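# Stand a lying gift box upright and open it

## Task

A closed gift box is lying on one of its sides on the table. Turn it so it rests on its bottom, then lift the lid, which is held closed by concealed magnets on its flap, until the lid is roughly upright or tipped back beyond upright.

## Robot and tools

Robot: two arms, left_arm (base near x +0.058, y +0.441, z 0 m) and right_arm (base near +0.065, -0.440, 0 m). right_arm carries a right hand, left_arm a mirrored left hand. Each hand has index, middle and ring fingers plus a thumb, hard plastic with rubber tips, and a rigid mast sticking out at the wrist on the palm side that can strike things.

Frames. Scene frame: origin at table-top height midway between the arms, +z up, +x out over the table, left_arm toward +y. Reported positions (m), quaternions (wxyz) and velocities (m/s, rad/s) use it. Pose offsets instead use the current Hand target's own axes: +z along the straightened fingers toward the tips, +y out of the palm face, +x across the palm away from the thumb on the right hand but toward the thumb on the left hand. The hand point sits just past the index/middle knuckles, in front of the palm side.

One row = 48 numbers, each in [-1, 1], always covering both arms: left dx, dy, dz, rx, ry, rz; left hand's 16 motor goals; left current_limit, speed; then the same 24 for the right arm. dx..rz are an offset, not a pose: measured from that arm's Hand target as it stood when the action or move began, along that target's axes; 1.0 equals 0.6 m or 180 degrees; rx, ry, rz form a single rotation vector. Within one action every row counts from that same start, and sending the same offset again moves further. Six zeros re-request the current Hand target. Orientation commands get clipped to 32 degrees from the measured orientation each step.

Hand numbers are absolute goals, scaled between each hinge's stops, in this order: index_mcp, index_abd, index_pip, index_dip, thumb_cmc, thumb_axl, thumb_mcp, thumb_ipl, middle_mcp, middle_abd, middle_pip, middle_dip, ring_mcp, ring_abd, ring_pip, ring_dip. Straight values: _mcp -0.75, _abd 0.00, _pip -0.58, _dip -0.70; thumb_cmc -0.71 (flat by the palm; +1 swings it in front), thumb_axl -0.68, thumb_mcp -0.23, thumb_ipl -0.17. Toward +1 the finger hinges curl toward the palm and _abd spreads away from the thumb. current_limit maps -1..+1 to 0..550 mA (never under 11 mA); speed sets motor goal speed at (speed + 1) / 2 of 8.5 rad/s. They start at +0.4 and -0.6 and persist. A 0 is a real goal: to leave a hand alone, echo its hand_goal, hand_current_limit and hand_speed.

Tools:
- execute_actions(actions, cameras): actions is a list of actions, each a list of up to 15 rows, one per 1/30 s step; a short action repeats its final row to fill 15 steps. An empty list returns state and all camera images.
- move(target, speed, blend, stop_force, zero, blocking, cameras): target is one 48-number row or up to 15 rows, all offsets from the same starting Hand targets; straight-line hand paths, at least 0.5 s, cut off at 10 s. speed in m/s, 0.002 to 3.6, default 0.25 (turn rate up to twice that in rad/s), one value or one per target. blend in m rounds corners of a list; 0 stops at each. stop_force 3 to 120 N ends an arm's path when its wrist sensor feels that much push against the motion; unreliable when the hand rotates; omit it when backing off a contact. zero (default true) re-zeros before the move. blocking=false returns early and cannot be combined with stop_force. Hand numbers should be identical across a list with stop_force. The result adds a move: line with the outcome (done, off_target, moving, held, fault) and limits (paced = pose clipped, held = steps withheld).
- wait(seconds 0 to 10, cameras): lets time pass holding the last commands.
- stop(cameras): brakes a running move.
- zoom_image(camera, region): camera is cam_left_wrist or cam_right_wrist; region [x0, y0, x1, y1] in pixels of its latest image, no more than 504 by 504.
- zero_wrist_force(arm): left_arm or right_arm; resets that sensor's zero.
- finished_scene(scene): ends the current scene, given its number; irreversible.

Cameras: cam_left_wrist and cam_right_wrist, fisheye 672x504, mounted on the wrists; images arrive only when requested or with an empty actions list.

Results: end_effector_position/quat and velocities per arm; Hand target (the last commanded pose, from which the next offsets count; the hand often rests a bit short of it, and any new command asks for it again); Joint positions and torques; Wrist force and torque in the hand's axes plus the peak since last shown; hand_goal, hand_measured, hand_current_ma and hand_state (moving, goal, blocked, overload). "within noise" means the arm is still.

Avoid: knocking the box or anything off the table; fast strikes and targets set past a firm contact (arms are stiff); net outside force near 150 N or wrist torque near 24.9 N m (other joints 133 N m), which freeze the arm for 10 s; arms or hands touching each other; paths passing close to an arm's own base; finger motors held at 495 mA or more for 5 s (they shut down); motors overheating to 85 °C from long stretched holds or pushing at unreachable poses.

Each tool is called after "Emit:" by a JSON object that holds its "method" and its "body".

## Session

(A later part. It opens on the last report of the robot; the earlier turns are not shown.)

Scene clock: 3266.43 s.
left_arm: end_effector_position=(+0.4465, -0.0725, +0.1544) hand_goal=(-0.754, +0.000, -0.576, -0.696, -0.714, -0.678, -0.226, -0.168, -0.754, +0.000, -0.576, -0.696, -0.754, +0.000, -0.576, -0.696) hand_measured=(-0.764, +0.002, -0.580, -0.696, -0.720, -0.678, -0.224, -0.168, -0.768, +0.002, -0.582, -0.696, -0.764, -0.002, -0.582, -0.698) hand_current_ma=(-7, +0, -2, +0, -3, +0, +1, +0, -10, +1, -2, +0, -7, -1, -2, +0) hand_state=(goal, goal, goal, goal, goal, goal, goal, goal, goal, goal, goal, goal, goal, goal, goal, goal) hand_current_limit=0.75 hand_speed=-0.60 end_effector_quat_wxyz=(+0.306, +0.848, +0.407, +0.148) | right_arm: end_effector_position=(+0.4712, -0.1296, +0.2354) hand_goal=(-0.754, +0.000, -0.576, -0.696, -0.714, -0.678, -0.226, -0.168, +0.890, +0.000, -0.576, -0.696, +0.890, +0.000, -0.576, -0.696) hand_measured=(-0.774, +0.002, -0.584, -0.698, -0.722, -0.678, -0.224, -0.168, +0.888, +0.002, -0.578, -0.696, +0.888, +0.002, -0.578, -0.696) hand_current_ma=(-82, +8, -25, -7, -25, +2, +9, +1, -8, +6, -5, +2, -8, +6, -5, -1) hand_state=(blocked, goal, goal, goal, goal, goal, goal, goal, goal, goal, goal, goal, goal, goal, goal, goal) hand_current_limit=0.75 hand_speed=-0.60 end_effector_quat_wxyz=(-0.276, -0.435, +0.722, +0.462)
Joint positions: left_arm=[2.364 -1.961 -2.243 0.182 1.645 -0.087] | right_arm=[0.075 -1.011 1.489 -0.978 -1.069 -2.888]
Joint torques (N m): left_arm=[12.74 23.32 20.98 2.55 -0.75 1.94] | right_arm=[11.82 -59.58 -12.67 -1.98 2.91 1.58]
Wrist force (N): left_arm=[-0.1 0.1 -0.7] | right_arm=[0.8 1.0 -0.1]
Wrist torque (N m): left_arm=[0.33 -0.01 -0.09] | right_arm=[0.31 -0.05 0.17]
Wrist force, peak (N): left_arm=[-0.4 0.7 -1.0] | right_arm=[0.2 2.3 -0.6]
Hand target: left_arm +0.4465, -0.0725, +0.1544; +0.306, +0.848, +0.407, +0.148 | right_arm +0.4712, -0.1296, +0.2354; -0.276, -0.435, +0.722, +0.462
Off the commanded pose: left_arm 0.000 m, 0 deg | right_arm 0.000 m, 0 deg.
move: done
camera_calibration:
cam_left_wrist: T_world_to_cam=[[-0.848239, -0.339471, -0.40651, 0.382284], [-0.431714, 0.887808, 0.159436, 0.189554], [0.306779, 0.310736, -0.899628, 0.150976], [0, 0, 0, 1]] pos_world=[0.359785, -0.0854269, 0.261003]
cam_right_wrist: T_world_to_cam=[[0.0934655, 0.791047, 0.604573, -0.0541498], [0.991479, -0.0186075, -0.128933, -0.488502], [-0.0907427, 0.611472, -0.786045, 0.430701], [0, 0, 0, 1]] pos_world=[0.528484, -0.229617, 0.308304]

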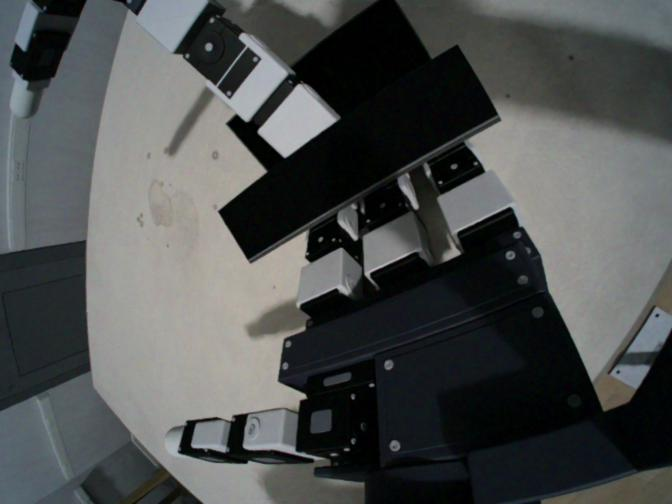

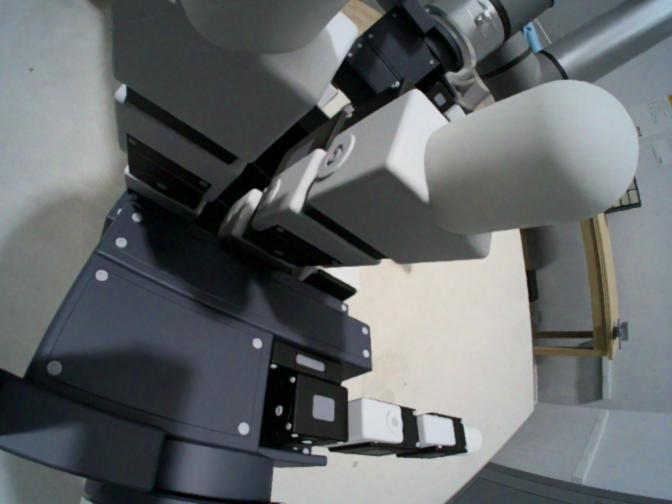

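Emit:
{"method": "move", "body": {"target": [[0,0,0,0,0,0,-0.754,0.0,-0.576,-0.696,-0.714,-0.678,-0.226,-0.168,-0.754,0.0,-0.576,-0.696,-0.754,0,-0.576,-0.696,0.75,-0.6,0.0105,-0.066,-0.023,0,0,0,-0.754,0,-0.576,-0.696,-0.714,-0.678,-0.226,-0.168,0.89,0,-0.576,-0.696,0.89,0,-0.576,-0.696,0.75,-0.6],[0,0,0,0,0,0,-0.754,0.0,-0.576,-0.696,-0.714,-0.678,-0.226,-0.168,-0.754,0.0,-0.576,-0.696,-0.754,0,-0.576,-0.696,0.75,-0.6,0.052,-0.149,-0.2005,0,0,0,-0.754,0,-0.576,-0.696,-0.714,-0.678,-0.226,-0.168,0.89,0,-0.576,-0.696,0.89,0,-0.576,-0.696,0.75,-0.6]], "speed": 0.06, "cameras": ["cam_left_wrist"]}}

Emit:
{"method": "move", "body": {"target": [0,0,0,0,0,0,-0.754,0.0,-0.576,-0.696,-0.714,-0.678,-0.226,-0.168,-0.754,0.0,-0.576,-0.696,-0.754,0,-0.576,-0.696,0.75,-0.6,0,0,0,0,0,0,-0.754,0,-0.576,-0.696,-0.714,-0.678,-0.226,-0.168,-0.754,0,-0.576,-0.696,-0.754,0,-0.576,-0.696,0.75,-0.6], "cameras": ["all"]}}

Emit:
{"method": "zoom_image", "body": {"camera": "cam_right_wrist", "region": [180, 0, 480, 220]}}

Scene clock: 3291.50 s.
left_arm: end_effector_position=(+0.4465, -0.0725, +0.1544) hand_goal=(-0.754, +0.000, -0.576, -0.696, -0.714, -0.678, -0.226, -0.168, -0.754, +0.000, -0.576, -0.696, -0.754, +0.000, -0.576, -0.696) hand_measured=(-0.764, +0.002, -0.580, -0.696, -0.720, -0.678, -0.224, -0.168, -0.768, +0.002, -0.582, -0.696, -0.764, -0.002, -0.582, -0.698) hand_current_ma=(-7, +0, -2, +0, -3, +0, +1, +0, -10, +1, -2, +0, -7, -1, -2, +0) hand_state=(goal, goal, goal, goal, goal, goal, goal, goal, goal, goal, goal, goal, goal, goal, goal, goal) hand_current_limit=0.75 hand_speed=-0.60 end_effector_quat_wxyz=(+0.306, +0.848, +0.407, +0.148) | right_arm: end_effector_position=(+0.5861, -0.2258, +0.2048) hand_goal=(-0.754, +0.000, -0.576, -0.696, -0.714, -0.678, -0.226, -0.168, +0.890, +0.000, -0.576, -0.696, +0.890, +0.000, -0.576, -0.696) hand_measured=(-0.760, +0.002, -0.576, -0.694, -0.722, -0.678, -0.224, -0.168, +0.888, +0.002, -0.578, -0.696, +0.888, +0.002, -0.578, -0.696) hand_current_ma=(-23, +3, +1, +5, -25, +2, +9, +1, -8, +6, -5, +2, -8, +6, -5, -1) hand_state=(goal, goal, goal, goal, goal, goal, goal, goal, goal, goal, goal, goal, goal, goal, goal, goal) hand_current_limit=0.75 hand_speed=-0.60 end_effector_quat_wxyz=(-0.276, -0.435, +0.722, +0.462)
Joint positions: left_arm=[2.364 -1.961 -2.243 0.182 1.645 -0.087] | right_arm=[-0.068 -0.761 1.133 -0.841 -1.196 -2.962]
Joint torques (N m): left_arm=[10.37 27.63 20.47 4.5 1.22 1.84] | right_arm=[-12.62 -39.96 -25.92 2.73 -2.07 -0.8]
Wrist force (N): left_arm=[-0.3 0.7 -0.5] | right_arm=[0.1 2.0 -0.3]
Wrist torque (N m): left_arm=[0.31 0.00 -0.12] | right_arm=[0.34 -0.03 0.23]
Wrist force, peak (N): left_arm=[-0.6 0.9 -0.9] | right_arm=[0.6 2.7 -1.2]
Hand target: left_arm +0.4465, -0.0725, +0.1544; +0.306, +0.848, +0.407, +0.148 | right_arm +0.5863, -0.2259, +0.2048; -0.276, -0.435, +0.722, +0.462
Off the commanded pose: left_arm 0.000 m, 0 deg | right_arm 0.000 m, 0 deg.
move: done
camera_calibration:
cam_left_wrist: T_world_to_cam=[[-0.848239, -0.339471, -0.40651, 0.382284], [-0.431714, 0.887808, 0.159436, 0.189554], [0.306779, 0.310736, -0.899628, 0.150976], [0, 0, 0, 1]] pos_world=[0.359785, -0.0854269, 0.261003]
Images, in order (width x height): cam_left_wrist 672x504.

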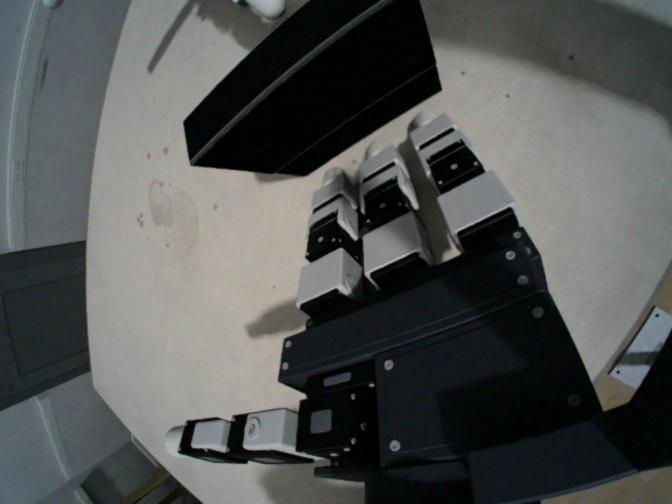

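Scene clock: 3293.00 s.
left_arm: end_effector_position=(+0.4465, -0.0725, +0.1544) hand_goal=(-0.754, +0.000, -0.576, -0.696, -0.714, -0.678, -0.226, -0.168, -0.754, +0.000, -0.576, -0.696, -0.754, +0.000, -0.576, -0.696) hand_measured=(-0.764, +0.002, -0.580, -0.696, -0.720, -0.678, -0.224, -0.168, -0.768, +0.002, -0.582, -0.696, -0.764, -0.002, -0.582, -0.698) hand_current_ma=(-7, +0, -2, +0, -3, +0, +1, +0, -10, +1, -2, +0, -7, -1, -2, +0) hand_state=(goal, goal, goal, goal, goal, goal, goal, goal, goal, goal, goal, goal, goal, goal, goal, goal) hand_current_limit=0.75 hand_speed=-0.60 end_effector_quat_wxyz=(+0.306, +0.848, +0.407, +0.148) | right_arm: end_effector_position=(+0.5863, -0.2259, +0.2048) hand_goal=(-0.754, +0.000, -0.576, -0.696, -0.714, -0.678, -0.226, -0.168, -0.754, +0.000, -0.576, -0.696, -0.754, +0.000, -0.576, -0.696) hand_measured=(-0.760, +0.002, -0.576, -0.694, -0.722, -0.678, -0.224, -0.168, -0.760, +0.002, -0.578, -0.696, -0.760, +0.002, -0.578, -0.696) hand_current_ma=(-23, +3, +1, +5, -25, +2, +9, +1, -18, +6, -5, +2, -19, +6, -5, -1) hand_state=(goal, goal, goal, goal, goal, goal, goal, goal, goal, goal, goal, goal, goal, goal, goal, goal) hand_current_limit=0.75 hand_speed=-0.60 end_effector_quat_wxyz=(-0.276, -0.435, +0.722, +0.462)
Joint positions: left_arm=[2.364 -1.961 -2.243 0.182 1.645 -0.087] | right_arm=[-0.068 -0.761 1.133 -0.841 -1.196 -2.962]
Joint torques (N m): left_arm=[9.92 28.75 20.19 4.5 1.3 1.81] | right_arm=[-12.35 -40.17 -25.41 2.72 -1.81 -0.66]
Wrist force (N): left_arm=[-0.3 0.7 -0.7] | right_arm=[0.1 2.2 -0.2]
Wrist torque (N m): left_arm=[0.33 -0.02 -0.12] | right_arm=[0.46 -0.03 0.23]
Wrist force, peak (N): left_arm=[-0.7 0.8 -0.7] | right_arm=[0.2 2.3 -0.3]
Hand target: left_arm +0.4465, -0.0725, +0.1544; +0.306, +0.848, +0.407, +0.148 | right_arm +0.5863, -0.2259, +0.2048; -0.276, -0.435, +0.722, +0.462
Off the commanded pose: left_arm 0.000 m, 0 deg | right_arm 0.000 m, 0 deg.
move: done
camera_calibration:
cam_left_wrist: T_world_to_cam=[[-0.848239, -0.339471, -0.40651, 0.382284], [-0.431714, 0.887808, 0.159436, 0.189554], [0.306779, 0.310736, -0.899628, 0.150976], [0, 0, 0, 1]] pos_world=[0.359785, -0.0854269, 0.261003]
cam_right_wrist: T_world_to_cam=[[0.0934655, 0.791047, 0.604573, 0.0297794], [0.991479, -0.0186075, -0.128933, -0.60826], [-0.0907427, 0.611472, -0.786045, 0.475968], [0, 0, 0, 1]] pos_world=[0.643484, -0.325917, 0.277704]

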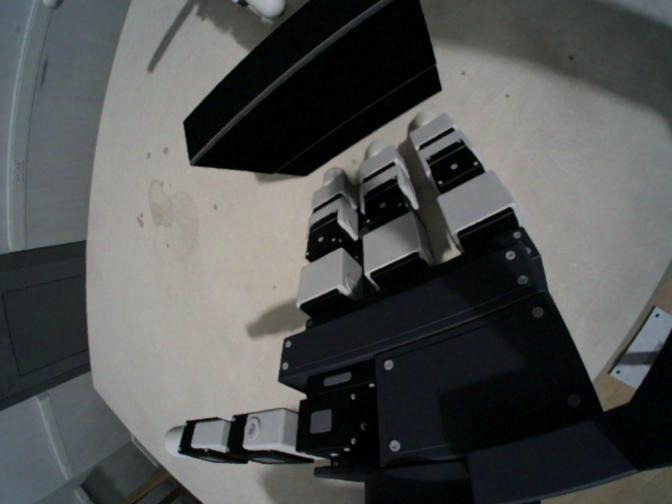

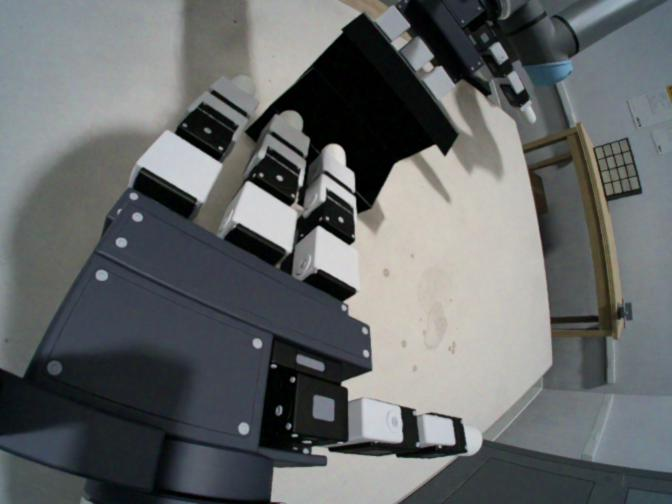

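Scaled by 1.680 from the camera's 672x504 image, which has a finer 960x720 frame.

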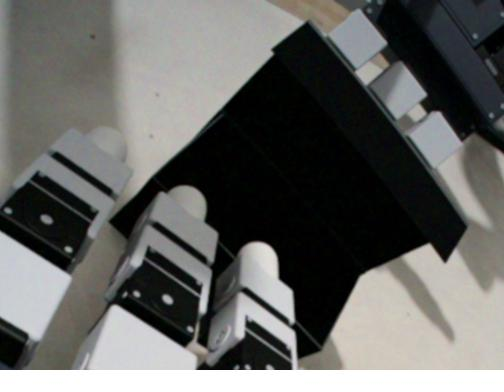

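Emit:
{"method": "move", "body": {"target": [[0,0,0,0,0,0,-0.754,0.0,-0.576,-0.696,-0.714,-0.678,-0.226,-0.168,-0.754,0.0,-0.576,-0.696,-0.754,0,-0.576,-0.696,0.75,-0.6,-0.019,0.024,0.097,0,0,0,-0.754,0,-0.576,-0.696,-0.714,-0.678,-0.226,-0.168,0.89,0,-0.576,-0.696,0.89,0,-0.576,-0.696,0.75,-0.6],[0,0,0,0,0,0,-0.754,0.0,-0.576,-0.696,-0.714,-0.678,-0.226,-0.168,-0.754,0.0,-0.576,-0.696,-0.754,0,-0.576,-0.696,0.75,-0.6,-0.041,0.111,0.1645,0,0,0,-0.754,0,-0.576,-0.696,-0.714,-0.678,-0.226,-0.168,0.89,0,-0.576,-0.696,0.89,0,-0.576,-0.696,0.75,-0.6],[0,0,0,0,0,0,-0.754,0.0,-0.576,-0.696,-0.714,-0.678,-0.226,-0.168,-0.754,0.0,-0.576,-0.696,-0.754,0,-0.576,-0.696,0.75,-0.6,-0.055,0.1495,0.2,0,0,0,-0.754,0,-0.576,-0.696,-0.714,-0.678,-0.226,-0.168,0.89,0,-0.576,-0.696,0.89,0,-0.576,-0.696,0.75,-0.6]], "speed": 0.06, "stop_force": 8}}

Emit:
{"method": "move", "body": {"target": [[0,-0.1,-0.08,0,0,0,-0.754,0.0,-0.576,-0.696,-0.714,-0.678,-0.226,-0.168,-0.754,0.0,-0.576,-0.696,-0.754,0,-0.576,-0.696,0.75,-0.6,0,0,0,0,0,0,-0.754,0,-0.576,-0.696,-0.714,-0.678,-0.226,-0.168,0.89,0,-0.576,-0.696,0.89,0,-0.576,-0.696,0.75,-0.6],[0,0.0,-0.22,0,0,0,-0.754,0.0,-0.576,-0.696,-0.714,-0.678,-0.226,-0.168,-0.754,0.0,-0.576,-0.696,-0.754,0,-0.576,-0.696,0.75,-0.6,0,0,0,0,0,0,-0.754,0,-0.576,-0.696,-0.714,-0.678,-0.226,-0.168,0.89,0,-0.576,-0.696,0.89,0,-0.576,-0.696,0.75,-0.6]], "speed": 0.1, "cameras": ["all"]}}

Emit:
{"method": "zoom_image", "body": {"camera": "cam_left_wrist", "region": [180, 0, 520, 220]}}

Scene clock: 3327.87 s.
left_arm: end_effector_position=(+0.4465, -0.0725, +0.1544) hand_goal=(-0.754, +0.000, -0.576, -0.696, -0.714, -0.678, -0.226, -0.168, -0.754, +0.000, -0.576, -0.696, -0.754, +0.000, -0.576, -0.696) hand_measured=(-0.764, +0.000, -0.580, -0.696, -0.720, -0.678, -0.224, -0.168, -0.768, +0.002, -0.582, -0.696, -0.764, -0.002, -0.582, -0.698) hand_current_ma=(-7, +0, -2, +0, -3, +0, +1, +0, -10, +1, -2, +0, -7, -1, -2, +0) hand_state=(goal, goal, goal, goal, goal, goal, goal, goal, goal, goal, goal, goal, goal, goal, goal, goal) hand_current_limit=0.75 hand_speed=-0.60 end_effector_quat_wxyz=(+0.306, +0.848, +0.407, +0.148) | right_arm: end_effector_position=(+0.4722, -0.1281, +0.2358) hand_goal=(-0.754, +0.000, -0.576, -0.696, -0.714, -0.678, -0.226, -0.168, +0.890, +0.000, -0.576, -0.696, +0.890, +0.000, -0.576, -0.696) hand_measured=(-0.772, +0.002, -0.582, -0.698, -0.722, -0.678, -0.224, -0.168, +0.888, +0.002, -0.578, -0.696, +0.888, +0.002, -0.578, -0.696) hand_current_ma=(-75, +3, -19, -3, -25, +2, +9, +1, -9, +6, -5, +2, -9, +6, -5, -1) hand_state=(goal, goal, goal, goal, goal, goal, goal, goal, goal, goal, goal, goal, goal, goal, goal, goal) hand_current_limit=0.75 hand_speed=-0.60 end_effector_quat_wxyz=(-0.276, -0.435, +0.722, +0.462)
Joint positions: left_arm=[2.364 -1.961 -2.243 0.182 1.645 -0.087] | right_arm=[0.078 -1.008 1.484 -0.976 -1.067 -2.887]
Joint torques (N m): left_arm=[6.68 28.48 20.08 4.37 1.32 1.62] | right_arm=[12.13 -60.34 -12.46 -2.12 3 1.69]
Wrist force (N): left_arm=[-0.1 0.4 -0.7] | right_arm=[0.8 1.2 0.1]
Wrist torque (N m): left_arm=[0.38 0.00 -0.11] | right_arm=[0.33 -0.05 0.17]
Wrist force, peak (N): left_arm=[-0.3 0.2 -1.3] | right_arm=[0.0 2.3 -0.6]
Hand target: left_arm +0.4465, -0.0725, +0.1544; +0.306, +0.848, +0.407, +0.148 | right_arm +0.4722, -0.1281, +0.2358; -0.276, -0.435, +0.722, +0.462
Off the commanded pose: left_arm 0.000 m, 0 deg | right_arm 0.000 m, 0 deg.
move: done

Scene clock: 3330.90 s.
left_arm: end_effector_position=(+0.3805, -0.0199, +0.2558) hand_goal=(-0.754, +0.000, -0.576, -0.696, -0.714, -0.678, -0.226, -0.168, -0.754, +0.000, -0.576, -0.696, -0.754, +0.000, -0.576, -0.696) hand_measured=(-0.764, +0.000, -0.580, -0.696, -0.720, -0.678, -0.224, -0.168, -0.766, +0.002, -0.580, -0.696, -0.764, -0.002, -0.582, -0.698) hand_current_ma=(-7, +0, -2, +0, -3, +0, +1, +0, -9, +1, -2, +0, -7, -1, -2, +0) hand_state=(goal, goal, goal, goal, goal, goal, goal, goal, goal, goal, goal, goal, goal, goal, goal, goal) hand_current_limit=0.75 hand_speed=-0.60 end_effector_quat_wxyz=(+0.306, +0.848, +0.407, +0.148) | right_arm: end_effector_position=(+0.4722, -0.1281, +0.2358) hand_goal=(-0.754, +0.000, -0.576, -0.696, -0.714, -0.678, -0.226, -0.168, +0.890, +0.000, -0.576, -0.696, +0.890, +0.000, -0.576, -0.696) hand_measured=(-0.772, +0.002, -0.582, -0.698, -0.722, -0.678, -0.224, -0.168, +0.888, +0.002, -0.578, -0.696, +0.888, +0.002, -0.578, -0.696) hand_current_ma=(-75, +3, -19, -3, -25, +2, +9, +1, -9, +6, -5, +2, -9, +6, -5, -1) hand_state=(goal, goal, goal, goal, goal, goal, goal, goal, goal, goal, goal, goal, goal, goal, goal, goal) hand_current_limit=0.75 hand_speed=-0.60 end_effector_quat_wxyz=(-0.276, -0.435, +0.722, +0.462)
Joint positions: left_arm=[2.336 -1.549 -2.362 -0.113 1.662 -0.109] | right_arm=[0.078 -1.009 1.484 -0.976 -1.067 -2.887]
Joint torques (N m): left_arm=[-14.23 21.6 26.41 0.87 -1.41 -1.77] | right_arm=[10.24 -58.54 -13.17 -1.89 0.76 1.74]
Wrist force (N): left_arm=[-0.4 0.4 -0.9] | right_arm=[0.5 1.3 0.0]
Wrist torque (N m): left_arm=[0.32 -0.05 -0.06] | right_arm=[0.25 -0.05 0.12]
Wrist force, peak (N): left_arm=[-0.6 0.9 -1.2] | right_arm=[1.0 1.7 -0.1]
Hand target: left_arm +0.3805, -0.0199, +0.2559; +0.306, +0.848, +0.407, +0.148 | right_arm +0.4722, -0.1281, +0.2358; -0.276, -0.435, +0.722, +0.462
Off the commanded pose: left_arm 0.000 m, 0 deg | right_arm 0.000 m, 0 deg.
move: done
camera_calibration:
cam_left_wrist: T_world_to_cam=[[-0.848169, -0.339566, -0.406576, 0.385377], [-0.431781, 0.887806, 0.159267, 0.0982768], [0.306879, 0.310637, -0.899628, 0.246068], [0, 0, 0, 1]] pos_world=[0.293786, -0.0328276, 0.362402]
cam_right_wrist: T_world_to_cam=[[0.0934655, 0.791047, 0.604573, -0.0556717], [0.991479, -0.0186075, -0.128933, -0.489414], [-0.0907427, 0.611472, -0.786045, 0.430189], [0, 0, 0, 1]] pos_world=[0.529484, -0.228117, 0.308704]

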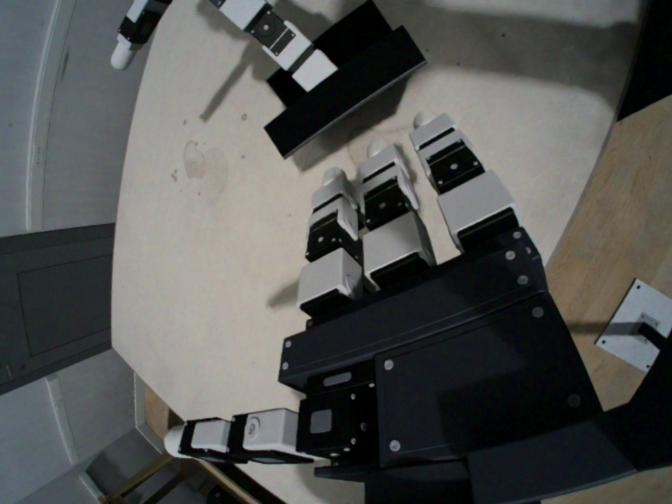

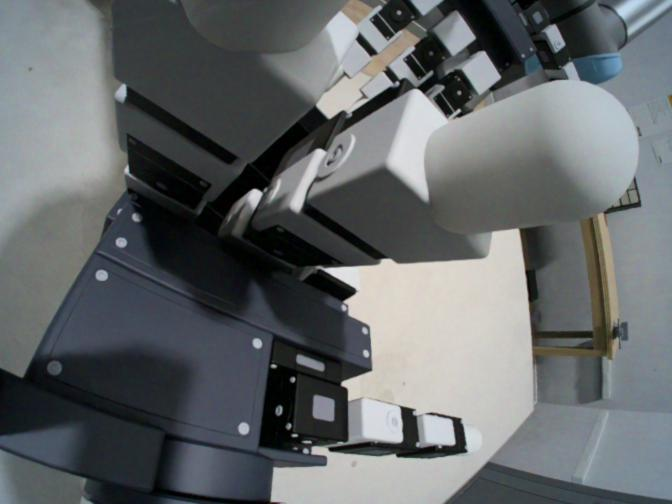

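Scaled by 1.482 from the camera's 672x504 image, which has a finer 960x720 frame.

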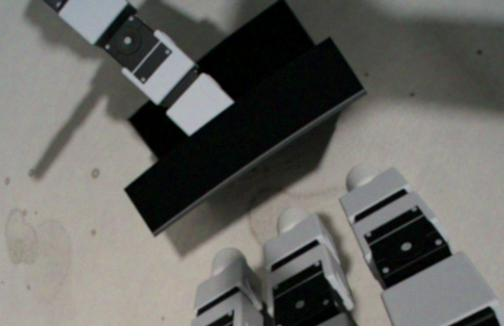

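Emit:
{"method": "move", "body": {"target": [[0,0,0,0,0,0,-0.754,0.0,-0.576,-0.696,-0.714,-0.678,-0.226,-0.168,-0.754,0.0,-0.576,-0.696,-0.754,0,-0.576,-0.696,0.75,-0.6,-0.012,-0.0665,0.094,0,0,0,-0.754,0,-0.576,-0.696,-0.714,-0.678,-0.226,-0.168,0.89,0,-0.576,-0.696,0.89,0,-0.576,-0.696,0.75,-0.6],[0,0,0,0,0,0,-0.754,0.0,-0.576,-0.696,-0.714,-0.678,-0.226,-0.168,-0.754,0.0,-0.576,-0.696,-0.754,0,-0.576,-0.696,0.75,-0.6,-0.012,-0.098,0.109,0,0,0,-0.754,0,-0.576,-0.696,-0.714,-0.678,-0.226,-0.168,0.89,0,-0.576,-0.696,0.89,0,-0.576,-0.696,0.75,-0.6]], "speed": 0.05, "stop_force": 6, "cameras": ["all"]}}

Emit:
{"method": "zoom_image", "body": {"camera": "cam_left_wrist", "region": [180, 0, 520, 220]}}

Scene clock: 3348.93 s.
left_arm: end_effector_position=(+0.3805, -0.0199, +0.2559) hand_goal=(-0.754, +0.000, -0.576, -0.696, -0.714, -0.678, -0.226, -0.168, -0.754, +0.000, -0.576, -0.696, -0.754, +0.000, -0.576, -0.696) hand_measured=(-0.764, +0.000, -0.580, -0.696, -0.720, -0.678, -0.224, -0.168, -0.766, +0.002, -0.580, -0.696, -0.764, -0.002, -0.582, -0.698) hand_current_ma=(-7, +0, -2, +0, -3, +0, +1, +0, -9, +1, -2, +0, -7, -1, -2, +0) hand_state=(goal, goal, goal, goal, goal, goal, goal, goal, goal, goal, goal, goal, goal, goal, goal, goal) hand_current_limit=0.75 hand_speed=-0.60 end_effector_quat_wxyz=(+0.306, +0.848, +0.407, +0.148) | right_arm: end_effector_position=(+0.4466, -0.1066, +0.1785) hand_goal=(-0.754, +0.000, -0.576, -0.696, -0.714, -0.678, -0.226, -0.168, +0.890, +0.000, -0.576, -0.696, +0.890, +0.000, -0.576, -0.696) hand_measured=(-0.760, +0.002, -0.576, -0.696, -0.722, -0.678, -0.224, -0.168, +0.888, +0.002, -0.578, -0.696, +0.888, +0.002, -0.578, -0.696) hand_current_ma=(-22, +7, -1, -1, -26, +2, +9, +1, -8, +6, -5, +2, -8, +6, -5, -1) hand_state=(goal, goal, goal, goal, goal, goal, goal, goal, goal, goal, goal, goal, goal, goal, goal, goal) hand_current_limit=0.75 hand_speed=-0.60 end_effector_quat_wxyz=(-0.276, -0.435, +0.722, +0.462)
Joint positions: left_arm=[2.336 -1.549 -2.362 -0.113 1.662 -0.109] | right_arm=[0.116 -0.976 1.602 -1.137 -1.033 -2.865]
Joint torques (N m): left_arm=[-12.77 21.59 26.89 0.86 -1.48 -1.7] | right_arm=[-13.25 -59.79 -22.99 2.47 -1.7 -0.81]
Wrist force (N): left_arm=[-0.6 0.4 -0.6] | right_arm=[0.2 1.8 0.0]
Wrist torque (N m): left_arm=[0.29 -0.01 -0.07] | right_arm=[0.29 -0.03 0.13]
Wrist force, peak (N): left_arm=[-0.6 0.8 -0.7] | right_arm=[0.0 7.3 -4.8]
Hand target: left_arm +0.3805, -0.0199, +0.2559; +0.306, +0.848, +0.407, +0.148 | right_arm +0.4466, -0.1066, +0.1785; -0.276, -0.435, +0.722, +0.462 (not the last commanded pose)
Off the commanded pose: left_arm 0.000 m, 0 deg | right_arm 0.024 m, 0 deg.
move: contact (right_arm); path passed 0 of 2 targets
camera_calibration:
cam_left_wrist: T_world_to_cam=[[-0.848239, -0.339471, -0.40651, 0.385417], [-0.431714, 0.887808, 0.159436, 0.0981794], [0.306779, 0.310736, -0.899628, 0.246191], [0, 0, 0, 1]] pos_world=[0.293785, -0.0328269, 0.362503]
cam_right_wrist: T_world_to_cam=[[0.0934344, 0.791016, 0.604619, -0.0356467], [0.991455, -0.0183968, -0.129146, -0.470912], [-0.0910331, 0.611519, -0.785975, 0.369818], [0, 0, 0, 1]] pos_world=[0.503884, -0.206617, 0.251404]

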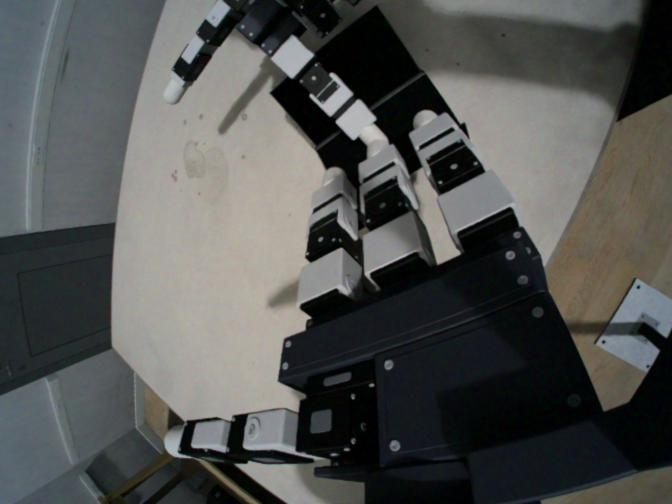

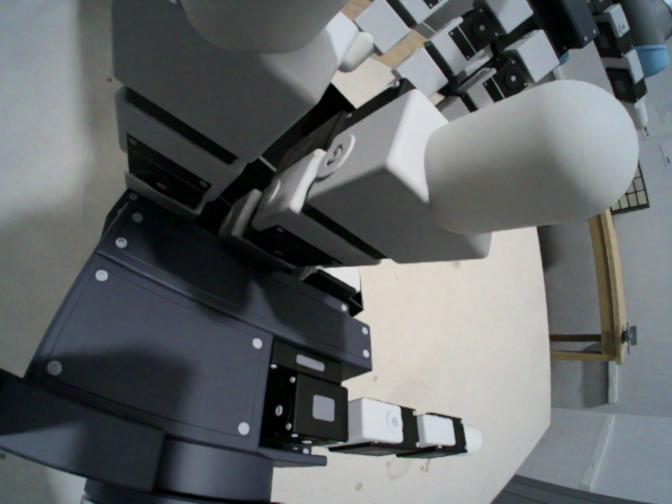

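Scaled by 1.482 from the camera's 672x504 image, which has a finer 960x720 frame.

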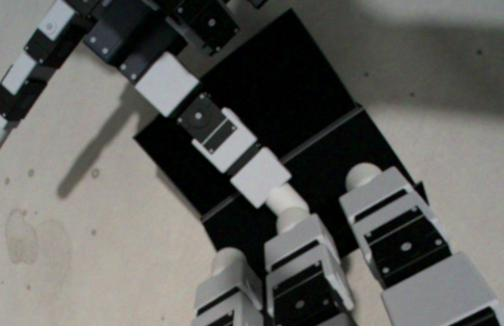

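Emit:
{"method": "move", "body": {"target": [0,0,0,0,0,0,-0.754,0.0,-0.576,-0.696,-0.714,-0.678,-0.226,-0.168,-0.754,0.0,-0.576,-0.696,-0.754,0,-0.576,-0.696,0.75,-0.6,0,0.02,-0.275,0,0,0,-0.754,0,-0.576,-0.696,-0.714,-0.678,-0.226,-0.168,0.89,0,-0.576,-0.696,0.89,0,-0.576,-0.696,0.75,-0.6], "speed": 0.2, "cameras": ["all"]}}

Emit:
{"method": "zoom_image", "body": {"camera": "cam_left_wrist", "region": [180, 0, 520, 220]}}

Scene clock: 3357.23 s.
left_arm: end_effector_position=(+0.3805, -0.0199, +0.2559) hand_goal=(-0.754, +0.000, -0.576, -0.696, -0.714, -0.678, -0.226, -0.168, -0.754, +0.000, -0.576, -0.696, -0.754, +0.000, -0.576, -0.696) hand_measured=(-0.764, +0.000, -0.580, -0.696, -0.720, -0.678, -0.224, -0.168, -0.766, +0.002, -0.580, -0.696, -0.764, -0.002, -0.582, -0.698) hand_current_ma=(-7, +0, -2, +0, -3, +0, +1, +0, -9, +1, -2, +0, -7, -1, -2, +0) hand_state=(goal, goal, goal, goal, goal, goal, goal, goal, goal, goal, goal, goal, goal, goal, goal, goal) hand_current_limit=0.75 hand_speed=-0.60 end_effector_quat_wxyz=(+0.306, +0.848, +0.407, +0.148) | right_arm: end_effector_position=(+0.5742, -0.1747, +0.2587) hand_goal=(-0.754, +0.000, -0.576, -0.696, -0.714, -0.678, -0.226, -0.168, +0.890, +0.000, -0.576, -0.696, +0.890, +0.000, -0.576, -0.696) hand_measured=(-0.760, +0.002, -0.576, -0.696, -0.722, -0.678, -0.224, -0.168, +0.888, +0.002, -0.578, -0.696, +0.888, +0.002, -0.578, -0.696) hand_current_ma=(-23, +7, -1, -1, -26, +2, +9, +1, -6, +6, -5, +2, -7, +6, -5, -1) hand_state=(goal, goal, goal, goal, goal, goal, goal, goal, goal, goal, goal, goal, goal, goal, goal, goal) hand_current_limit=0.75 hand_speed=-0.60 end_effector_quat_wxyz=(-0.276, -0.435, +0.722, +0.462)
Joint positions: left_arm=[2.336 -1.549 -2.362 -0.113 1.662 -0.109] | right_arm=[0.003 -0.82 1.096 -0.759 -1.133 -2.926]
Joint torques (N m): left_arm=[-11.11 21.02 26.16 0.97 -1.42 -1.55] | right_arm=[-12.86 -38.81 -26.69 2.73 -1.82 -0.84]
Wrist force (N): left_arm=[-0.7 0.5 -0.8] | right_arm=[0.4 1.7 -0.2]
Wrist torque (N m): left_arm=[0.31 -0.01 -0.09] | right_arm=[0.28 -0.07 0.26]
Wrist force, peak (N): left_arm=[-0.7 0.5 -0.8] | right_arm=[0.8 2.0 -1.5]
Hand target: left_arm +0.3805, -0.0199, +0.2559; +0.306, +0.848, +0.407, +0.148 | right_arm +0.5743, -0.1747, +0.2587; -0.276, -0.435, +0.722, +0.462
Off the commanded pose: left_arm 0.000 m, 0 deg | right_arm 0.000 m, 0 deg.
move: done
camera_calibration:
cam_left_wrist: T_world_to_cam=[[-0.848239, -0.339471, -0.40651, 0.385417], [-0.431714, 0.887808, 0.159436, 0.0981794], [0.306779, 0.310736, -0.899628, 0.246191], [0, 0, 0, 1]] pos_world=[0.293785, -0.0328269, 0.362503]
cam_right_wrist: T_world_to_cam=[[0.0934541, 0.79101, 0.604624, -0.0422859], [0.991462, -0.0184724, -0.129079, -0.588362], [-0.090934, 0.611525, -0.785983, 0.485993], [0, 0, 0, 1]] pos_world=[0.631484, -0.274617, 0.331604]

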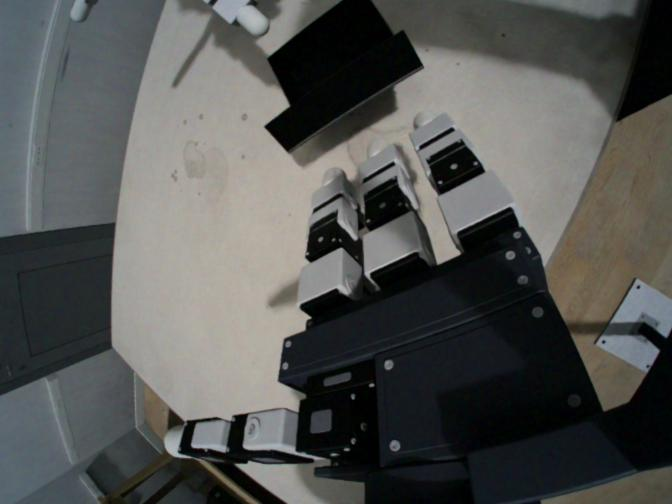

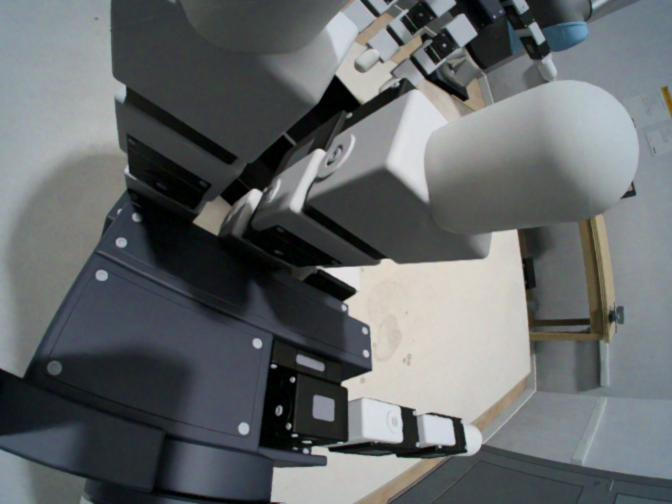

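Scaled by 1.482 from the camera's 672x504 image, which has a finer 960x720 frame.

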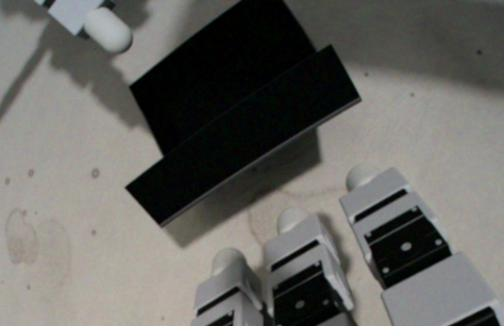

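Emit:
{"method": "finished_scene", "body": {"scene": 1}}

The scene is finished: the task was done.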